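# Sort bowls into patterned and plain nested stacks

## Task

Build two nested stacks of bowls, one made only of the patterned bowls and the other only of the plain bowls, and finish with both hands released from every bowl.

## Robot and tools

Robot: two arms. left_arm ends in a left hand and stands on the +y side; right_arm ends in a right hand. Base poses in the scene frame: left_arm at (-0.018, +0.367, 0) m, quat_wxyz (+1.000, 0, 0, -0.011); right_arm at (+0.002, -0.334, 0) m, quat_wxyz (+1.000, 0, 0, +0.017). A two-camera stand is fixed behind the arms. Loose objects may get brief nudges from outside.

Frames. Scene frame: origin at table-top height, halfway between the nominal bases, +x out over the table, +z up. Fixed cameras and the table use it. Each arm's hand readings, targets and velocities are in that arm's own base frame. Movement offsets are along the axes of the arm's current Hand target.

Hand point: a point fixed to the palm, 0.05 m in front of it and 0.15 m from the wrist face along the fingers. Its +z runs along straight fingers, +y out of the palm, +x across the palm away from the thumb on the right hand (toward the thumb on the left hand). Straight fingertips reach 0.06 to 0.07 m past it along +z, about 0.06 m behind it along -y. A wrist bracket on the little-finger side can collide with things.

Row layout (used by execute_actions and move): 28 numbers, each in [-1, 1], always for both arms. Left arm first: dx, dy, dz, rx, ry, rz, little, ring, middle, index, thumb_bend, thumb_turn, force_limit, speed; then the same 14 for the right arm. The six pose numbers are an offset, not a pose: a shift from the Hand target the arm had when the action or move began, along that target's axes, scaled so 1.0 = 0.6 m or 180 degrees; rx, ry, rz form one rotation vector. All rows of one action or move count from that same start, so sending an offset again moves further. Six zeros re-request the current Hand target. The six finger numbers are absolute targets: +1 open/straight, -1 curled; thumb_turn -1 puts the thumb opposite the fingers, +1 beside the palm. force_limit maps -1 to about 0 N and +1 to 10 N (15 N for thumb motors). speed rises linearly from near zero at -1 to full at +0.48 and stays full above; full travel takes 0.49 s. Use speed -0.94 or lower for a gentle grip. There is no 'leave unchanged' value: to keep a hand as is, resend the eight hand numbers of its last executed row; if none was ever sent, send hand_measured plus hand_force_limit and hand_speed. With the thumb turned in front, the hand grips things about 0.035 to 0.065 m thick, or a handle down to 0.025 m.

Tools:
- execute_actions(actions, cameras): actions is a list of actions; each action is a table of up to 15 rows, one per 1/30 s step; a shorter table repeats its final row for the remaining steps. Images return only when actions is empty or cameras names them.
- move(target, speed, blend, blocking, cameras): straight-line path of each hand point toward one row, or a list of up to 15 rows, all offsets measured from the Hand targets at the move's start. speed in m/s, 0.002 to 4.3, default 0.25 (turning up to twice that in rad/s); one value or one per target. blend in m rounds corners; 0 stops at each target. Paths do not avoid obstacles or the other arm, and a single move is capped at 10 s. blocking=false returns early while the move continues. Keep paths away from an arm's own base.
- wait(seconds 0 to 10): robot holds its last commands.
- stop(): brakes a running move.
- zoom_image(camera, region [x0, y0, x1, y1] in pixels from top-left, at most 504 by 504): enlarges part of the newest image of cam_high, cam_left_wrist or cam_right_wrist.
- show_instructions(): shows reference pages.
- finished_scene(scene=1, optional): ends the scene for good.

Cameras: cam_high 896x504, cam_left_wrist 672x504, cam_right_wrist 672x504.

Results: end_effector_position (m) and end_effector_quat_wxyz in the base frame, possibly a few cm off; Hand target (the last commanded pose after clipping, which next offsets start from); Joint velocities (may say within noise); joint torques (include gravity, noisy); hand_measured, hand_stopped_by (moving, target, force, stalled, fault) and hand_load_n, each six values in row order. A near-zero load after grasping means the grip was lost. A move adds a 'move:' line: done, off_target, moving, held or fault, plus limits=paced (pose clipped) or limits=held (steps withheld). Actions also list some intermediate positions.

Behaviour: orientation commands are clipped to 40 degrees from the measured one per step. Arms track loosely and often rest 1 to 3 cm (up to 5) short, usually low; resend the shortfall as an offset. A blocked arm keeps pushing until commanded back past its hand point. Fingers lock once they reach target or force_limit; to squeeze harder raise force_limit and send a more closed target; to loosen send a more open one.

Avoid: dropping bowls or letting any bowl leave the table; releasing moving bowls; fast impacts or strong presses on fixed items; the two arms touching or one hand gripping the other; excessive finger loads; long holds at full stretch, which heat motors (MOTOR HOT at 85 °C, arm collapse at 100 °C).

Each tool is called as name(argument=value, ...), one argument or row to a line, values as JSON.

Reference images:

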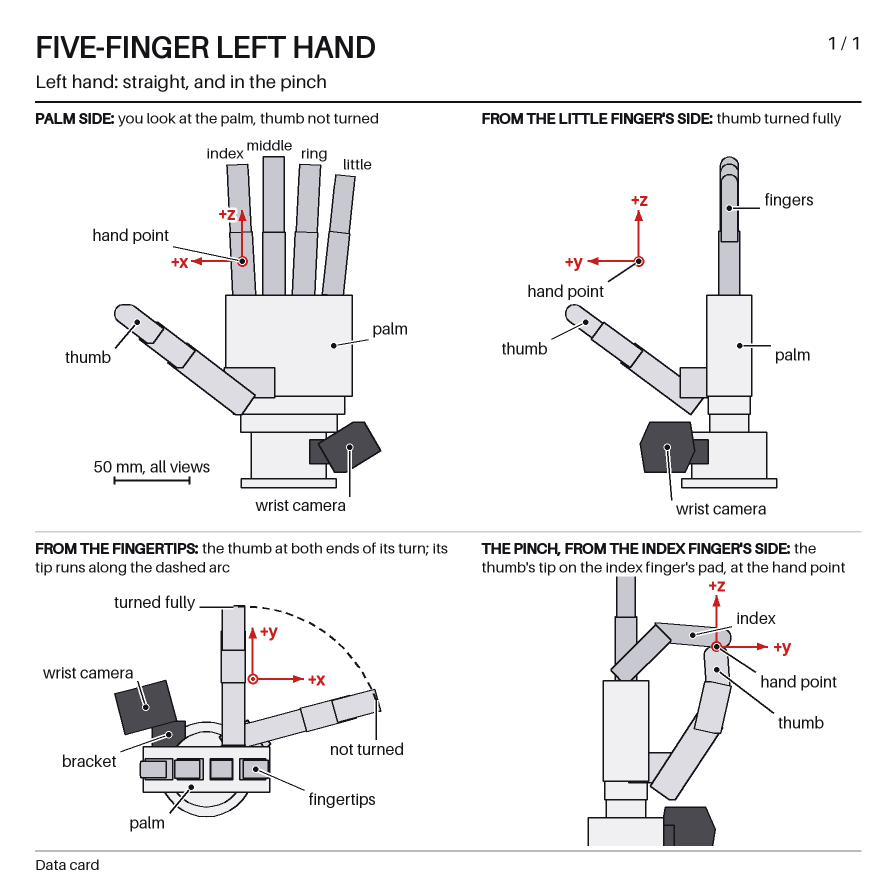

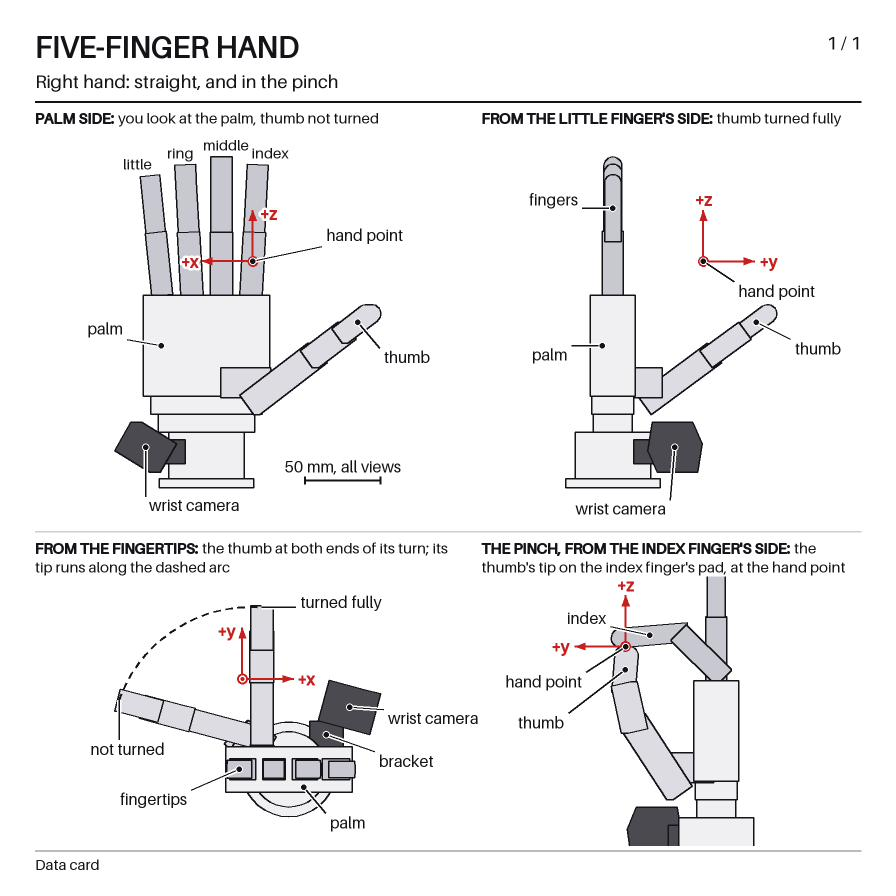

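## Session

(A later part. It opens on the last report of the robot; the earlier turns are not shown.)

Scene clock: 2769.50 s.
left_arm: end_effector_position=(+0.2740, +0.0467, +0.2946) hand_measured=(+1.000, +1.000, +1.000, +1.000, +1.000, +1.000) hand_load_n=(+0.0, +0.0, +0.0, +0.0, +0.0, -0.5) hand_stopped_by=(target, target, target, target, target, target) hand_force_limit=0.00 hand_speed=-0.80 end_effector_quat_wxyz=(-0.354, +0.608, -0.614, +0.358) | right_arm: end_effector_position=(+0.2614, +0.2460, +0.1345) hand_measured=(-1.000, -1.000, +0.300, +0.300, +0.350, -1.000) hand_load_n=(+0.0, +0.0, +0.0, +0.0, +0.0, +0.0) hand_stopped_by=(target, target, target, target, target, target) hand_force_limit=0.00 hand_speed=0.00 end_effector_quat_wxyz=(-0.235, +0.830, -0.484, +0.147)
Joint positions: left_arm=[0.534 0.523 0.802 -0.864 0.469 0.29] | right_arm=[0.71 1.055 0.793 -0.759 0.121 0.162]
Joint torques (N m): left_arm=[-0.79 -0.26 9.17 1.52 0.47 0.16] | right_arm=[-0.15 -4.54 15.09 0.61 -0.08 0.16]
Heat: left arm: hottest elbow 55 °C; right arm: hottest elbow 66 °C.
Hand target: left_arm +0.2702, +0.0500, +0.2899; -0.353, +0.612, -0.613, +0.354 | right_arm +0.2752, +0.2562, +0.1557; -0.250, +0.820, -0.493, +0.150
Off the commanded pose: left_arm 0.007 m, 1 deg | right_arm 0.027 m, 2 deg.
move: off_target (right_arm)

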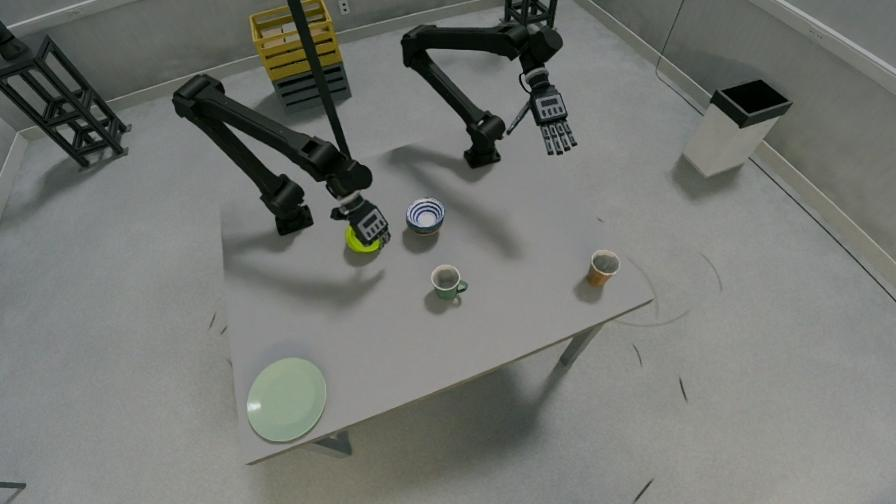

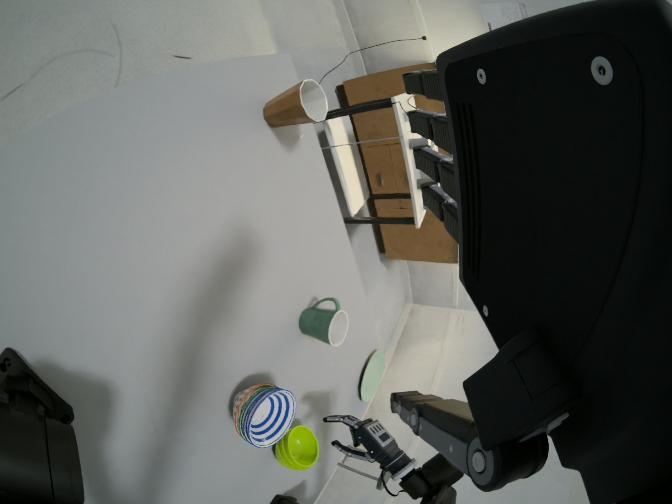

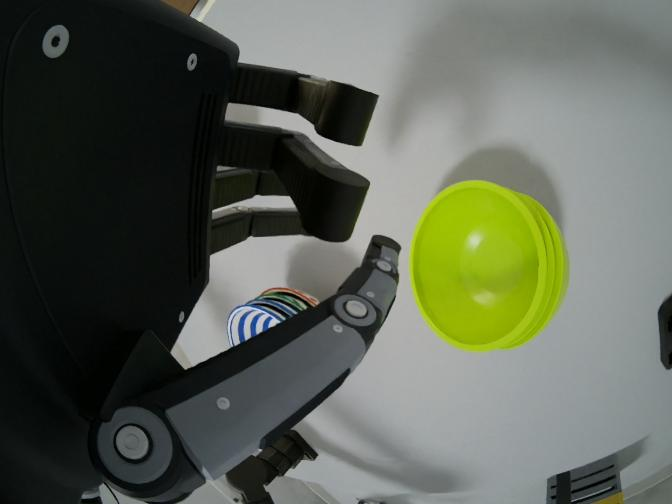

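move(
  target=[0,0,0,0,0,0,1,1,1,1,1,1,0,-0.8, -0.0028,0.072,0.1158,0,0,0,-1,-1,0.3,0.3,0.35,-1,0.0,0],
  speed=0.08,
  cameras=["all"],
)

zoom_image(
  camera="cam_high",
  region=[330, 200, 400, 260],
)

zoom_image(
  camera="cam_left_wrist",
  region=[250, 400, 370, 490],
)

Scene clock: 2797.80 s.
left_arm: end_effector_position=(+0.2740, +0.0467, +0.2946) hand_measured=(+1.000, +1.000, +1.000, +1.000, +1.000, +1.000) hand_load_n=(+0.0, +0.0, +0.0, +0.0, +0.0, +0.0) hand_stopped_by=(target, target, target, target, target, target) hand_force_limit=0.00 hand_speed=-0.80 end_effector_quat_wxyz=(-0.354, +0.608, -0.614, +0.358) | right_arm: end_effector_position=(+0.2701, +0.2537, +0.0718) hand_measured=(-1.000, -1.000, +0.300, +0.300, +0.350, -1.000) hand_load_n=(+0.0, +0.0, +0.0, +0.0, +0.0, +0.0) hand_stopped_by=(target, target, target, target, target, target) hand_force_limit=0.00 hand_speed=0.00 end_effector_quat_wxyz=(-0.240, +0.827, -0.485, +0.149)
Joint positions: left_arm=[0.534 0.523 0.802 -0.864 0.469 0.29] | right_arm=[0.71 1.156 0.684 -0.537 0.121 0.166]
Joint torques (N m): left_arm=[-0.79 -0.26 9.17 1.54 0.47 0.16] | right_arm=[0.21 -5.07 10.04 2.3 0.02 0.19]
Heat: left arm: hottest elbow 55 °C; right arm: hottest elbow 62 °C.
Hand target: left_arm +0.2702, +0.0500, +0.2899; -0.353, +0.612, -0.613, +0.354 | right_arm +0.2770, +0.2590, +0.0739; -0.250, +0.820, -0.493, +0.150
Off the commanded pose: left_arm 0.007 m, 1 deg | right_arm 0.009 m, 2 deg.
move: done

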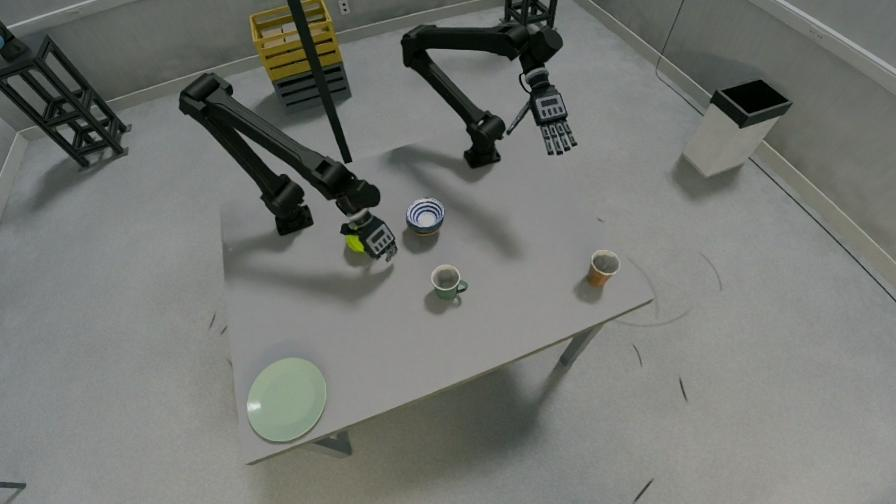

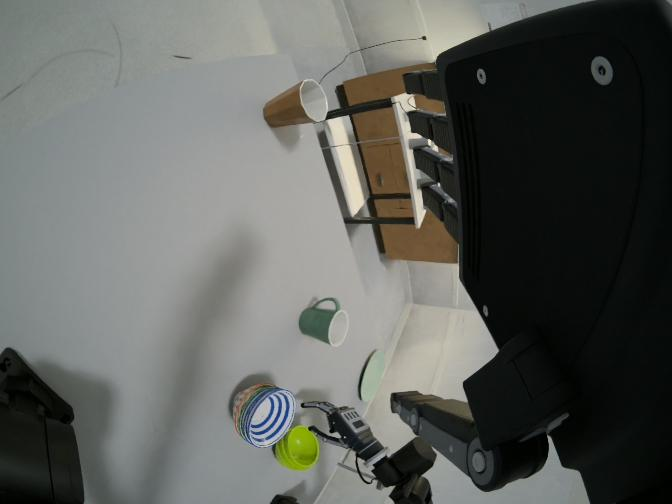

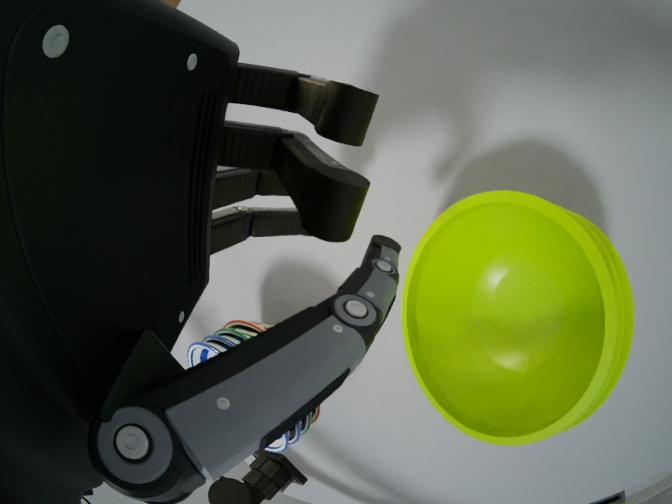

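Scaled by 7.200 from the camera's 896x504 image, which has a finer 1280x720 frame.

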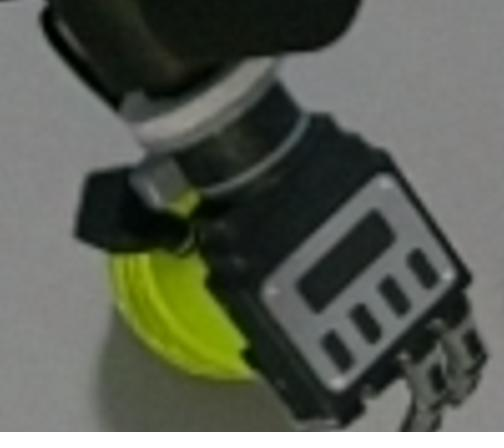

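Scaled by 4.200 from the camera's 672x504 image, which has a finer 960x720 frame.

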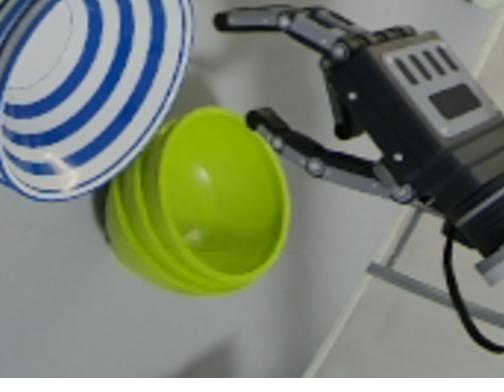

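move(
  target=[0,0,0,0,0,0,1,1,1,1,1,1,0,-0.8, -0.0025,0.0877,0.0092,0,0,0,-1,-1,0.3,0.3,0.35,-1,0.0,0],
  speed=0.06,
  cameras=["all"],
)

zoom_image(
  camera="cam_left_wrist",
  region=[250, 400, 370, 490],
)

Scene clock: 2811.83 s.
left_arm: end_effector_position=(+0.2740, +0.0467, +0.2946) hand_measured=(+1.000, +1.000, +1.000, +1.000, +1.000, +1.000) hand_load_n=(+0.0, -0.5, +0.5, +0.0, +0.0, -0.5) hand_stopped_by=(target, target, target, target, target, target) hand_force_limit=0.00 hand_speed=-0.80 end_effector_quat_wxyz=(-0.354, +0.608, -0.614, +0.358) | right_arm: end_effector_position=(+0.2390, +0.2350, +0.0356) hand_measured=(-1.000, -1.000, +0.300, +0.300, +0.350, -1.000) hand_load_n=(+0.0, +0.0, -0.5, +0.0, +0.0, +0.0) hand_stopped_by=(target, target, target, target, target, target) hand_force_limit=0.00 hand_speed=0.00 end_effector_quat_wxyz=(-0.237, +0.825, -0.490, +0.149)
Joint positions: left_arm=[0.534 0.523 0.802 -0.864 0.469 0.29] | right_arm=[0.735 1.112 0.546 -0.453 0.14 0.197]
Joint torques (N m): left_arm=[-0.79 -0.26 9.17 1.54 0.47 0.17] | right_arm=[1.61 -6.18 8.81 1.98 0.07 0.16]
Heat: left arm: hottest elbow 55 °C; right arm: hottest elbow 60 °C.
Hand target: left_arm +0.2702, +0.0500, +0.2899; -0.353, +0.612, -0.613, +0.354 | right_arm +0.2404, +0.2412, +0.0399; -0.250, +0.820, -0.493, +0.150
Off the commanded pose: left_arm 0.007 m, 1 deg | right_arm 0.008 m, 2 deg.
move: done

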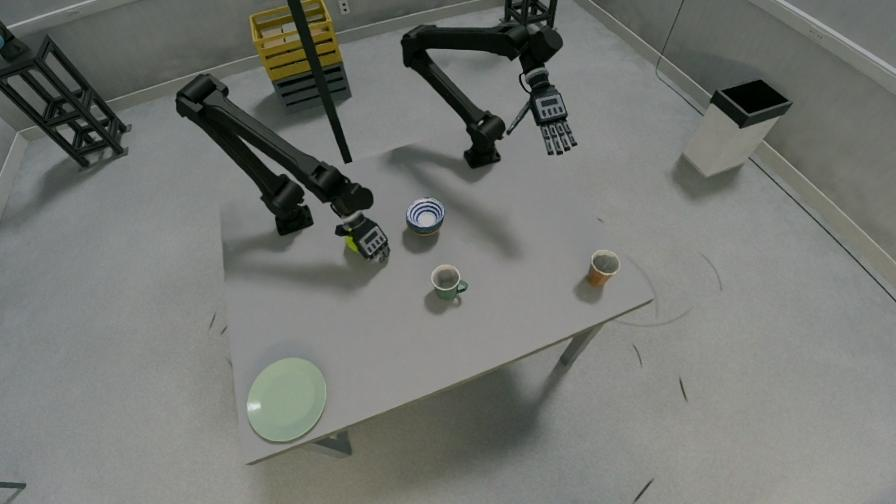

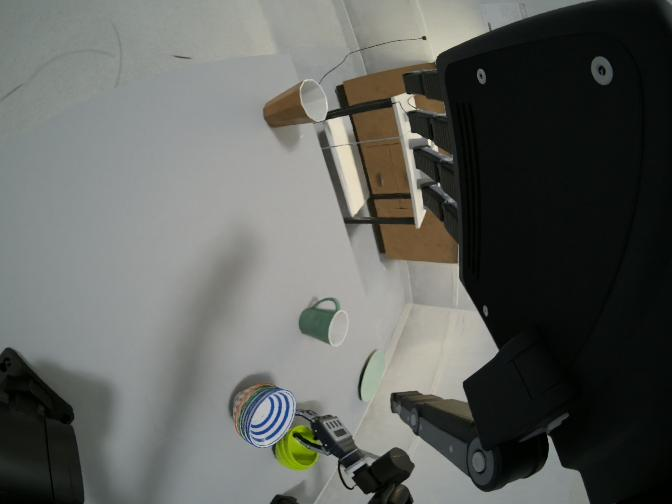

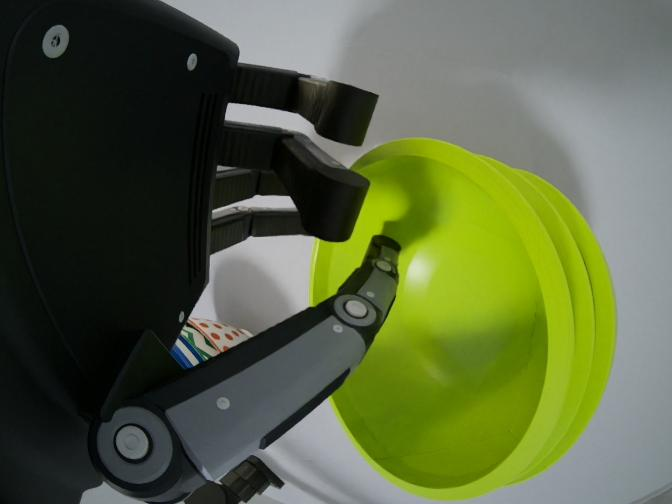

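Scaled by 4.200 from the camera's 672x504 image, which has a finer 960x720 frame.

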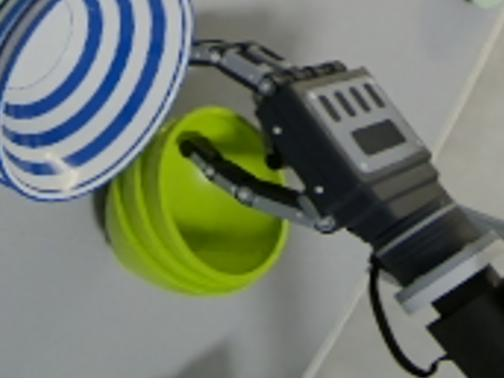

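execute_actions(
  actions=[
    [[0,0,0,0,0,0,1,1,1,1,1,1,0,-0.8, 0,0,0,0,0,0,-1,-1,-0.4,-0.4,-0.35,-1,0.0,-0.75]],
    [[0,0,0,0,0,0,1,1,1,1,1,1,0,-0.8, 0,0,0,0,0,0,-1,-1,-0.4,-0.4,-0.35,-1,0.0,-0.75]],
    [[0,0,0,0,0,0,1,1,1,1,1,1,0,-0.8, 0,0,0,0,0,0,-1,-1,-0.4,-0.4,-0.35,-1,0.0,-0.75]],
  ],
  cameras=["all"],
)

zoom_image(
  camera="cam_left_wrist",
  region=[250, 400, 370, 490],
)

Scene clock: 2818.57 s.
left_arm: end_effector_position=(+0.2740, +0.0467, +0.2946) hand_measured=(+1.000, +1.000, +1.000, +1.000, +1.000, +1.000) hand_load_n=(+0.0, +0.0, +0.0, +0.0, +0.0, -0.5) hand_stopped_by=(target, target, target, target, target, target) hand_force_limit=0.00 hand_speed=-0.80 end_effector_quat_wxyz=(-0.354, +0.608, -0.614, +0.358) | right_arm: end_effector_position=(+0.2365, +0.2334, +0.0330) hand_measured=(-1.000, -1.000, -0.158, -0.226, +0.082, -1.000) hand_load_n=(+0.0, +0.0, +5.5, +9.0, +6.5, -1.0) hand_stopped_by=(target, target, force, force, force, target) hand_force_limit=0.00 hand_speed=-0.75 end_effector_quat_wxyz=(-0.234, +0.826, -0.491, +0.148)
Joint positions: left_arm=[0.534 0.523 0.802 -0.864 0.469 0.29] | right_arm=[0.736 1.112 0.54 -0.453 0.14 0.198]
Joint torques (N m): left_arm=[-0.79 -0.26 9.17 1.54 0.47 0.17] | right_arm=[0.67 -5.36 9.48 1.88 0.07 0.15]
Heat: left arm: hottest elbow 55 °C; right arm: hottest elbow 59 °C.
Hand target: left_arm +0.2702, +0.0500, +0.2899; -0.353, +0.612, -0.613, +0.354 | right_arm +0.2405, +0.2414, +0.0400; -0.250, +0.820, -0.493, +0.150
Off the commanded pose: left_arm 0.007 m, 1 deg | right_arm 0.011 m, 2 deg.
Step readings (end_effector_position of left_arm | right_arm):
0: (+0.2740, +0.0467, +0.2946) | (+0.2391, +0.2350, +0.0357)
1: (+0.2740, +0.0467, +0.2946) | (+0.2391, +0.2350, +0.0357)
2: (+0.2740, +0.0467, +0.2946) | (+0.2391, +0.2350, +0.0357)
4: (+0.2740, +0.0467, +0.2946) | (+0.2388, +0.2349, +0.0353)
8: (+0.2740, +0.0467, +0.2946) | (+0.2369, +0.2335, +0.0333)
15: (+0.2740, +0.0467, +0.2946) | (+0.2366, +0.2333, +0.0330)
16: (+0.2740, +0.0467, +0.2946) | (+0.2366, +0.2333, +0.0330)
17: (+0.2740, +0.0467, +0.2946) | (+0.2366, +0.2333, +0.0330)
19: (+0.2740, +0.0467, +0.2946) | (+0.2366, +0.2333, +0.0330)
23: (+0.2740, +0.0467, +0.2946) | (+0.2366, +0.2333, +0.0330)
30: (+0.2740, +0.0467, +0.2946) | (+0.2365, +0.2334, +0.0330)
31: (+0.2740, +0.0467, +0.2946) | (+0.2365, +0.2334, +0.0330)
32: (+0.2740, +0.0467, +0.2946) | (+0.2365, +0.2334, +0.0330)
34: (+0.2740, +0.0467, +0.2946) | (+0.2365, +0.2334, +0.0330)
38: (+0.2740, +0.0467, +0.2946) | (+0.2365, +0.2334, +0.0330)
45: (+0.2740, +0.0467, +0.2946) | (+0.2365, +0.2334, +0.0330)

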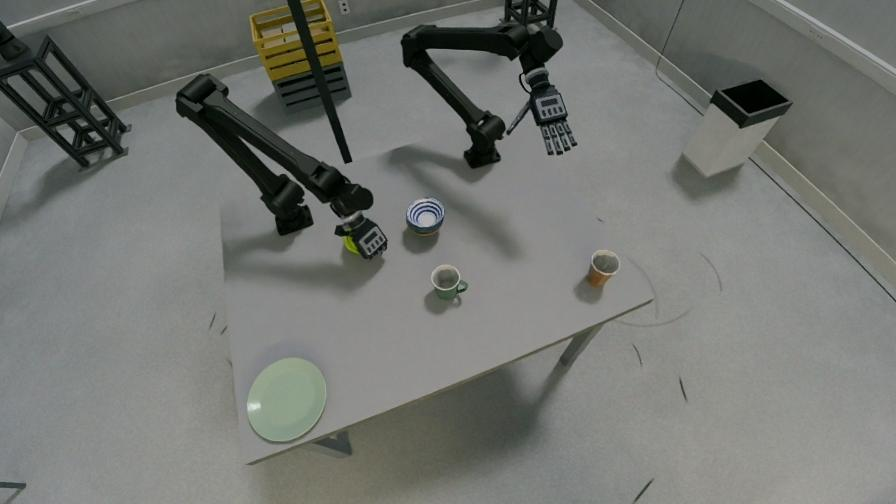

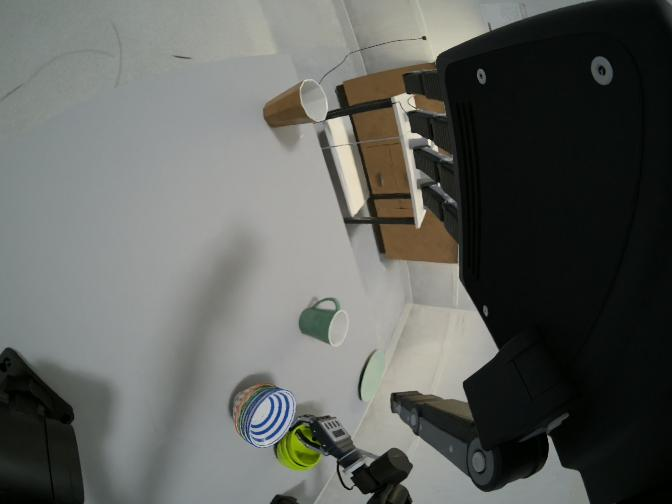

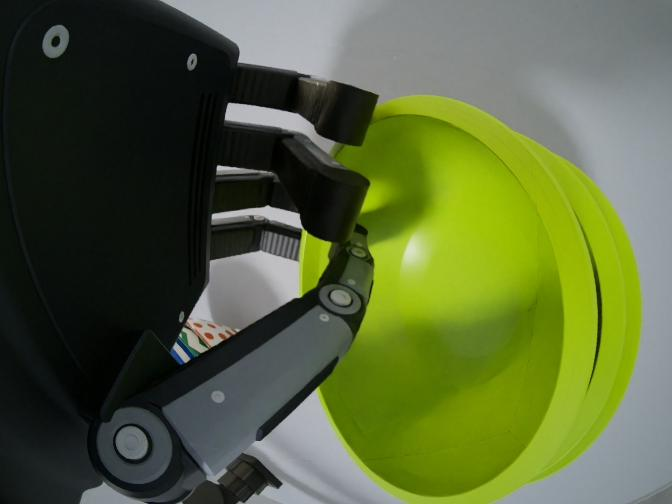

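Scaled by 4.200 from the camera's 672x504 image, which has a finer 960x720 frame.

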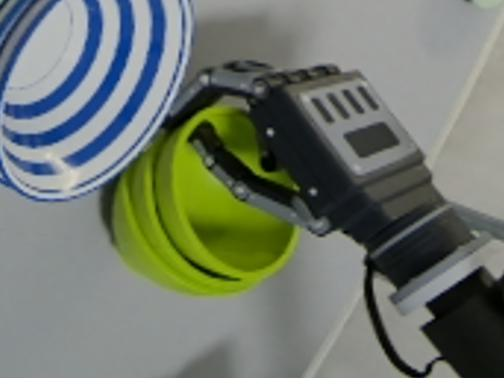

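move(
  target=[0,0,0,0,0,0,1,1,1,1,1,1,0,-0.8, -0.0035,-0.0559,-0.063,0.1667,0,0,-1,-1,-0.4,-0.4,-0.35,-1,0.0,-0.75],
  speed=0.06,
  cameras=["all"],
)

zoom_image(
  camera="cam_left_wrist",
  region=[250, 400, 370, 490],
)

zoom_image(
  camera="cam_high",
  region=[330, 200, 400, 260],
)

Scene clock: 2832.30 s.
left_arm: end_effector_position=(+0.2740, +0.0467, +0.2946) hand_measured=(+1.000, +1.000, +1.000, +1.000, +1.000, +1.000) hand_load_n=(+0.0, +0.0, +0.0, +0.0, +0.0, -0.5) hand_stopped_by=(target, target, target, target, target, target) hand_force_limit=0.00 hand_speed=-0.80 end_effector_quat_wxyz=(-0.354, +0.608, -0.614, +0.358) | right_arm: end_effector_position=(+0.2400, +0.2381, +0.0746) hand_measured=(-1.000, -1.000, -0.158, -0.226, +0.082, -1.000) hand_load_n=(+0.0, +0.0, +5.0, +8.5, +7.0, -1.0) hand_stopped_by=(target, target, force, force, force, target) hand_force_limit=0.00 hand_speed=-0.75 end_effector_quat_wxyz=(-0.432, +0.736, -0.448, +0.266)
Joint positions: left_arm=[0.534 0.523 0.802 -0.864 0.469 0.29] | right_arm=[0.853 0.767 0.268 -0.04 0.331 0.187]
Joint torques (N m): left_arm=[-0.79 -0.26 9.17 1.54 0.47 0.16] | right_arm=[0.97 -2.96 10.84 3.07 0.14 -0.12]
Heat: left arm: hottest elbow 55 °C; right arm: hottest elbow 58 °C.
Hand target: left_arm +0.2702, +0.0500, +0.2899; -0.353, +0.612, -0.613, +0.354 | right_arm +0.2455, +0.2463, +0.0900; -0.454, +0.727, -0.437, +0.273
Off the commanded pose: left_arm 0.007 m, 1 deg | right_arm 0.018 m, 3 deg.
move: off_target (right_arm)

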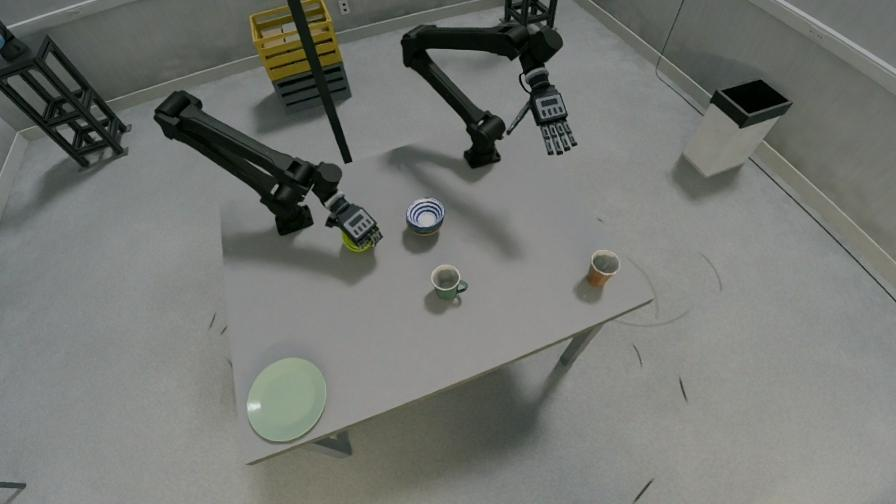

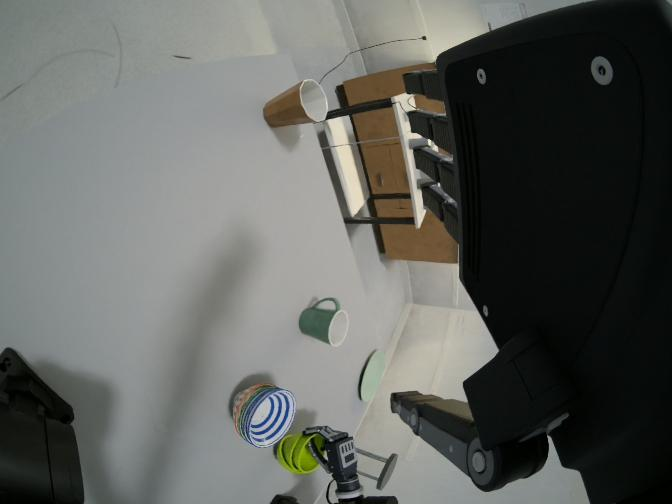

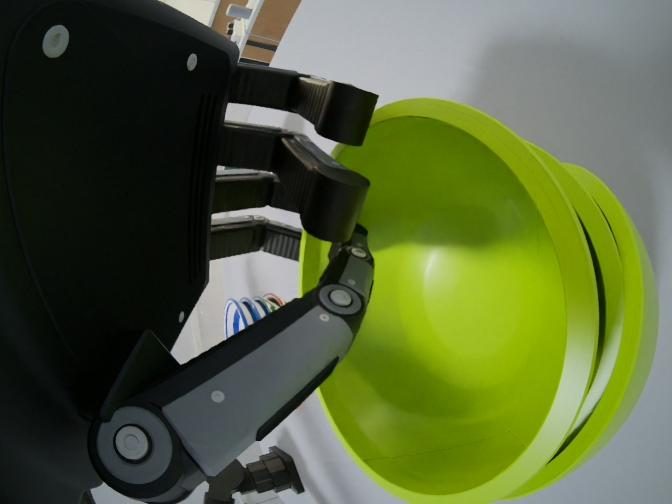

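Scaled by 4.200 from the camera's 672x504 image, which has a finer 960x720 frame.

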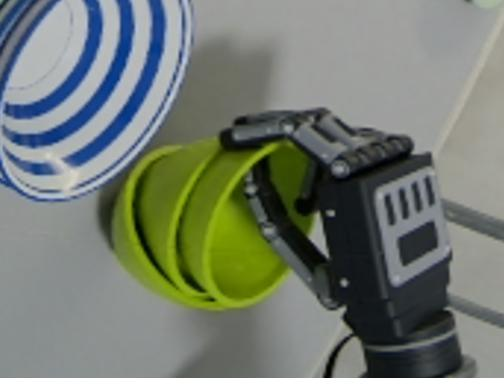

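Scaled by 7.200 from the camera's 896x504 image, which has a finer 1280x720 frame.

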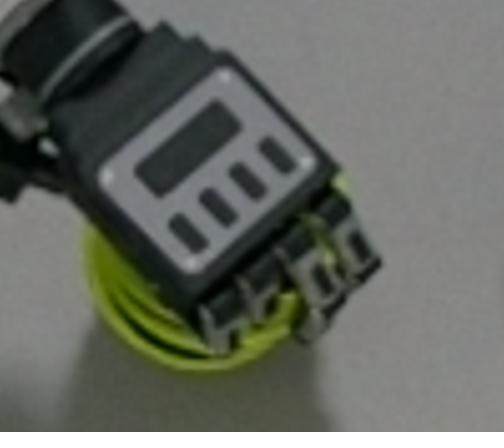

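move(
  target=[0,0,0,0,0,0,1,1,1,1,1,1,0,-0.8, -0.0014,-0.0245,-0.007,0.072,0,0,-1,-1,-0.4,-0.4,-0.35,-1,0.0,-0.75],
  speed=0.05,
  cameras=["all"],
)

zoom_image(
  camera="cam_left_wrist",
  region=[250, 400, 370, 490],
)

zoom_image(
  camera="cam_high",
  region=[330, 200, 400, 260],
)

Scene clock: 2843.63 s.
left_arm: end_effector_position=(+0.2740, +0.0467, +0.2946) hand_measured=(+1.000, +1.000, +1.000, +1.000, +1.000, +1.000) hand_load_n=(+0.0, +0.0, +0.0, +0.0, +0.0, -0.5) hand_stopped_by=(target, target, target, target, target, target) hand_force_limit=0.00 hand_speed=-0.80 end_effector_quat_wxyz=(-0.354, +0.608, -0.614, +0.358) | right_arm: end_effector_position=(+0.2438, +0.2414, +0.0896) hand_measured=(-1.000, -1.000, -0.158, -0.226, +0.082, -1.000) hand_load_n=(+0.0, +0.0, +5.0, +9.0, +6.5, -1.0) hand_stopped_by=(target, target, force, force, force, target) hand_force_limit=0.00 hand_speed=-0.75 end_effector_quat_wxyz=(-0.515, +0.682, -0.413, +0.315)
Joint positions: left_arm=[0.534 0.523 0.802 -0.864 0.469 0.29] | right_arm=[0.909 0.721 0.142 0.276 0.414 0.12]
Joint torques (N m): left_arm=[-0.79 -0.26 9.16 1.54 0.47 0.16] | right_arm=[0.85 -1.44 10.51 3.34 0.11 -0.14]
Heat: left arm: hottest elbow 55 °C; right arm: hottest elbow 57 °C.
Hand target: left_arm +0.2702, +0.0500, +0.2899; -0.353, +0.612, -0.613, +0.354 | right_arm +0.2474, +0.2483, +0.1050; -0.533, +0.671, -0.404, +0.320
Off the commanded pose: left_arm 0.007 m, 1 deg | right_arm 0.017 m, 3 deg.
move: off_target (right_arm)

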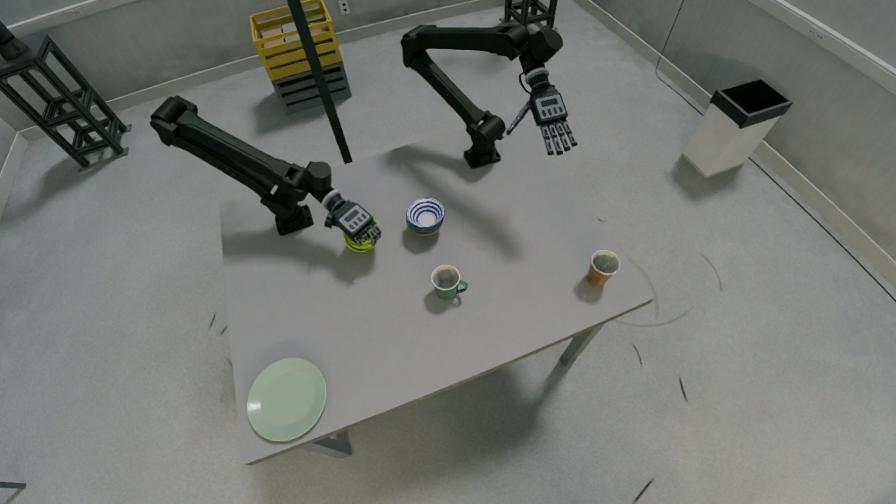

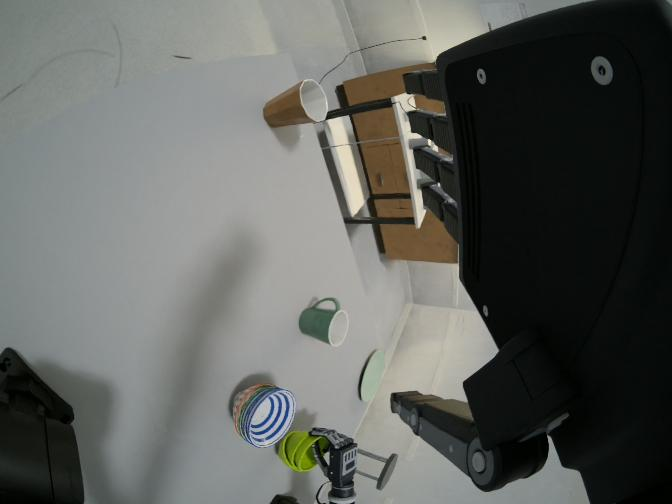

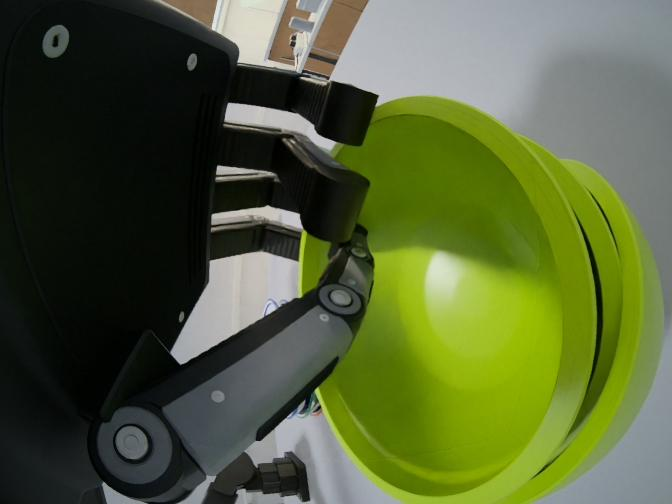

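Scaled by 4.200 from the camera's 672x504 image, which has a finer 960x720 frame.

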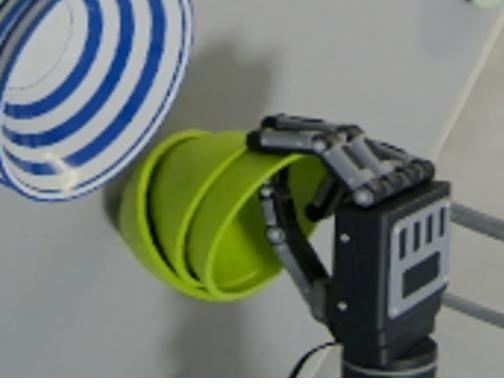

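Scaled by 7.200 from the camera's 896x504 image, which has a finer 1280x720 frame.

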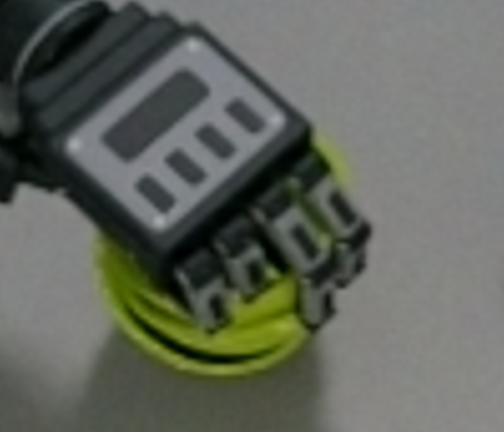

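move(
  target=[0,0,0,0,0,0,1,1,1,1,1,1,0,-0.8, 0,-0.073,-0.017,0,0,0,-1,-1,-0.4,-0.4,-0.35,-1,0.0,-0.75],
  speed=0.06,
  cameras=["all"],
)

zoom_image(
  camera="cam_left_wrist",
  region=[250, 400, 370, 490],
)

zoom_image(
  camera="cam_high",
  region=[330, 200, 400, 260],
)

Scene clock: 2852.43 s.
left_arm: end_effector_position=(+0.2740, +0.0467, +0.2946) hand_measured=(+1.000, +1.000, +1.000, +1.000, +1.000, +1.000) hand_load_n=(+0.0, +0.0, +0.0, +0.0, +0.0, +0.0) hand_stopped_by=(target, target, target, target, target, target) hand_force_limit=0.00 hand_speed=-0.80 end_effector_quat_wxyz=(-0.354, +0.608, -0.614, +0.358) | right_arm: end_effector_position=(+0.2389, +0.2351, +0.1138) hand_measured=(-1.000, -1.000, -0.158, -0.226, +0.082, -1.000) hand_load_n=(+0.0, +0.0, +3.5, +8.5, +7.0, -1.0) hand_stopped_by=(target, target, force, force, force, target) hand_force_limit=0.00 hand_speed=-0.75 end_effector_quat_wxyz=(-0.511, +0.685, -0.413, +0.315)
Joint positions: left_arm=[0.534 0.523 0.802 -0.864 0.469 0.29] | right_arm=[0.91 0.579 0.188 0.081 0.415 0.118]
Joint torques (N m): left_arm=[-0.79 -0.26 9.16 1.54 0.47 0.16] | right_arm=[0.97 -1.03 15.65 1.39 0.14 -0.11]
Heat: left arm: hottest elbow 55 °C; right arm: hottest elbow 56 °C.
Hand target: left_arm +0.2702, +0.0500, +0.2899; -0.353, +0.612, -0.613, +0.354 | right_arm +0.2474, +0.2484, +0.1501; -0.533, +0.671, -0.404, +0.320
Off the commanded pose: left_arm 0.007 m, 1 deg | right_arm 0.039 m, 3 deg.
move: off_target (right_arm)

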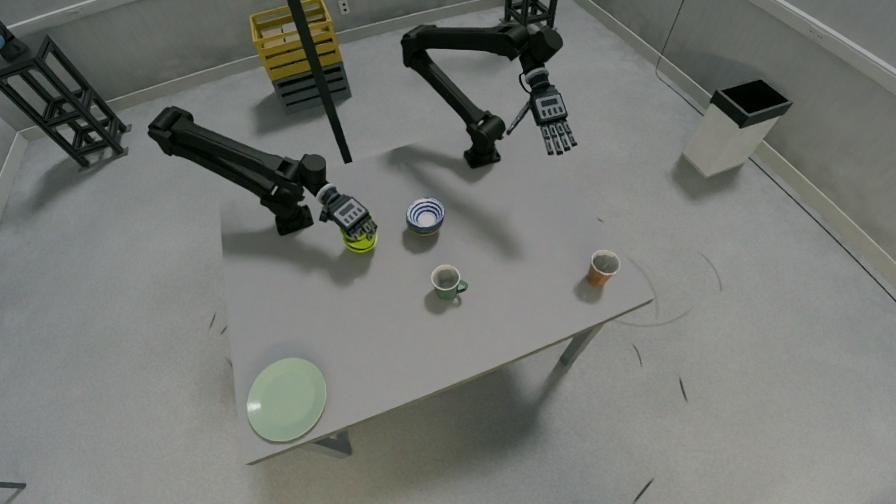

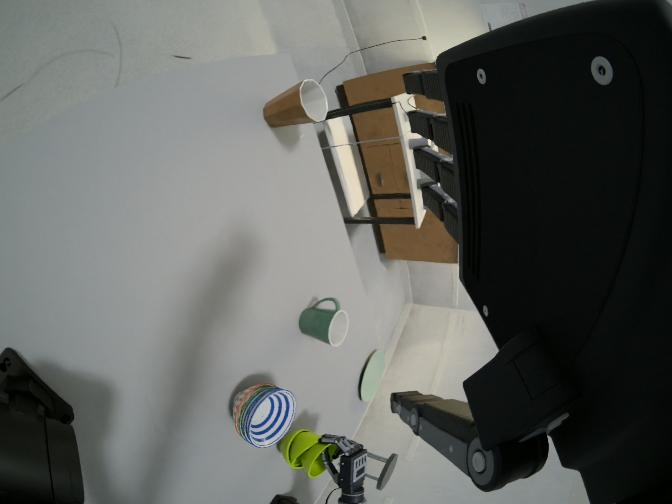

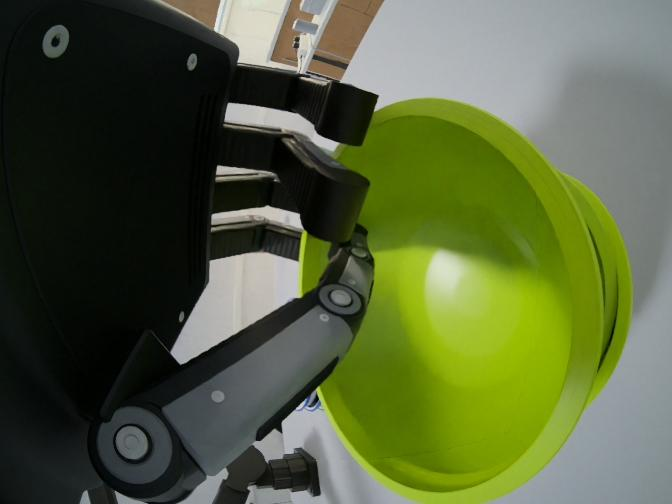

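Scaled by 4.200 from the camera's 672x504 image, which has a finer 960x720 frame.

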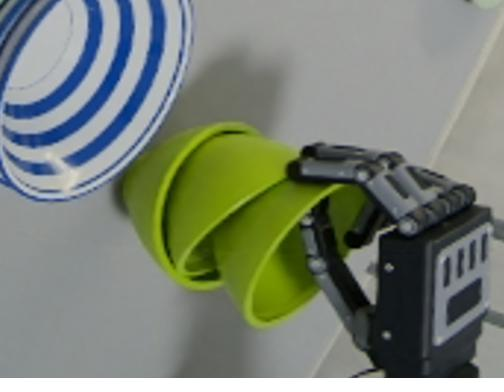

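Scaled by 7.200 from the camera's 896x504 image, which has a finer 1280x720 frame.

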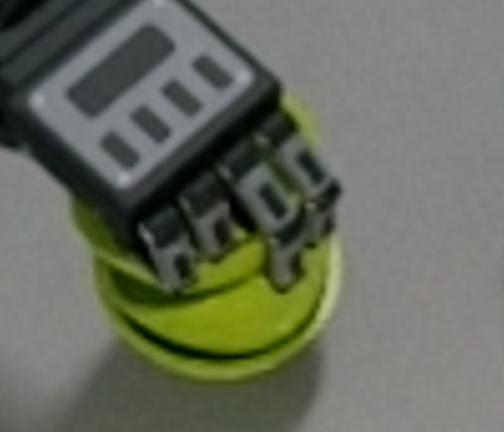

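move(
  target=[0,0,0,0,0,0,1,1,1,1,1,1,0,-0.8, 0,-0.081,-0.019,0,0,0,-1,-1,-0.4,-0.4,-0.35,-1,0.0,-0.75],
  speed=0.06,
  cameras=["all"],
)

zoom_image(
  camera="cam_left_wrist",
  region=[250, 400, 370, 490],
)

zoom_image(
  camera="cam_high",
  region=[330, 190, 410, 260],
)

Scene clock: 2857.70 s.
left_arm: end_effector_position=(+0.2740, +0.0467, +0.2946) hand_measured=(+1.000, +1.000, +1.000, +1.000, +1.000, +1.000) hand_load_n=(+0.0, +0.0, +0.0, +0.0, +0.0, +0.0) hand_stopped_by=(target, target, target, target, target, target) hand_force_limit=0.00 hand_speed=-0.80 end_effector_quat_wxyz=(-0.354, +0.608, -0.614, +0.358) | right_arm: end_effector_position=(+0.2418, +0.2387, +0.1620) hand_measured=(-1.000, -1.000, -0.158, -0.226, +0.082, -1.000) hand_load_n=(+0.0, +0.0, +0.5, +7.5, +7.0, -2.0) hand_stopped_by=(target, target, force, force, force, target) hand_force_limit=0.00 hand_speed=-0.75 end_effector_quat_wxyz=(-0.511, +0.685, -0.412, +0.315)
Joint positions: left_arm=[0.534 0.523 0.802 -0.864 0.469 0.29] | right_arm=[0.91 0.517 0.307 -0.1 0.415 0.117]
Joint torques (N m): left_arm=[-0.79 -0.26 9.17 1.52 0.47 0.17] | right_arm=[0.56 -1.44 16.38 1.46 0.1 -0.1]
Heat: left arm: hottest elbow 55 °C; right arm: hottest elbow 57 °C.
Hand target: left_arm +0.2702, +0.0500, +0.2899; -0.353, +0.612, -0.613, +0.354 | right_arm +0.2473, +0.2483, +0.1998; -0.533, +0.671, -0.404, +0.320
Off the commanded pose: left_arm 0.007 m, 1 deg | right_arm 0.040 m, 3 deg.
move: off_target (right_arm)

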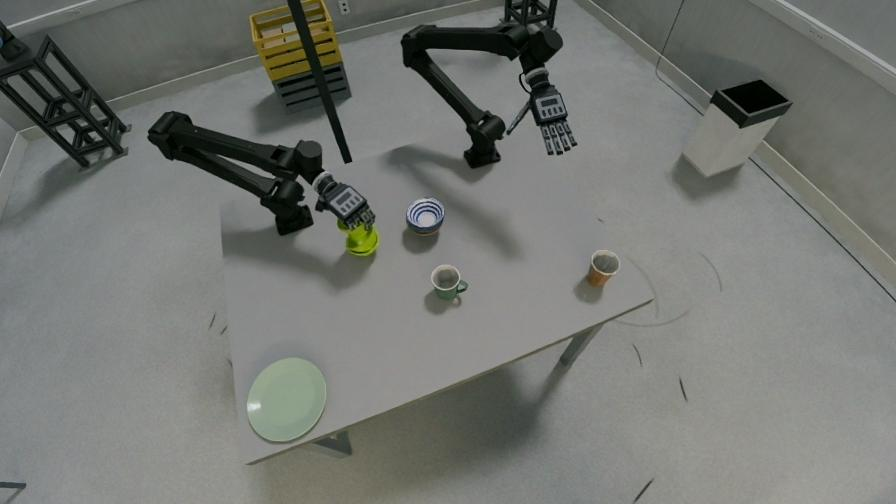

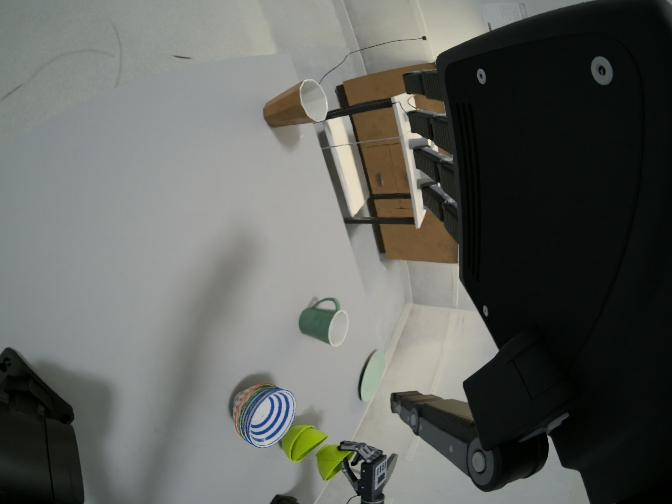

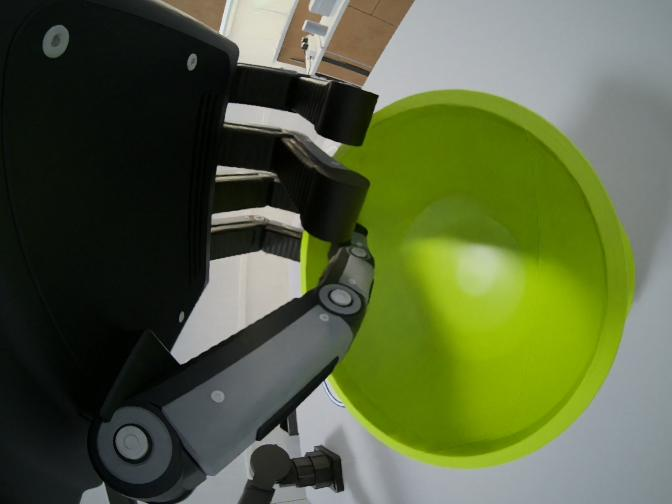

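Scaled by 4.200 from the camera's 672x504 image, which has a finer 960x720 frame.

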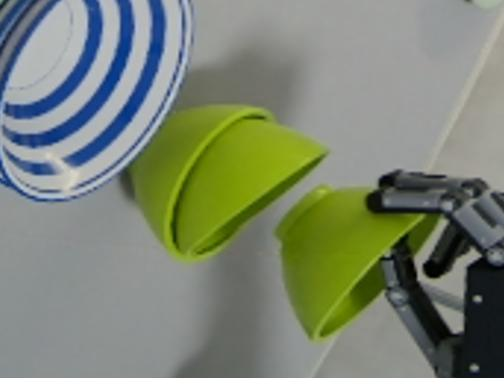

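Scaled by 6.300 from the camera's 896x504 image, which has a finer 1280x720 frame.

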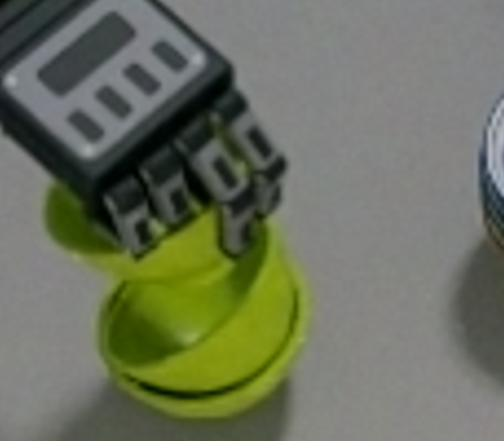

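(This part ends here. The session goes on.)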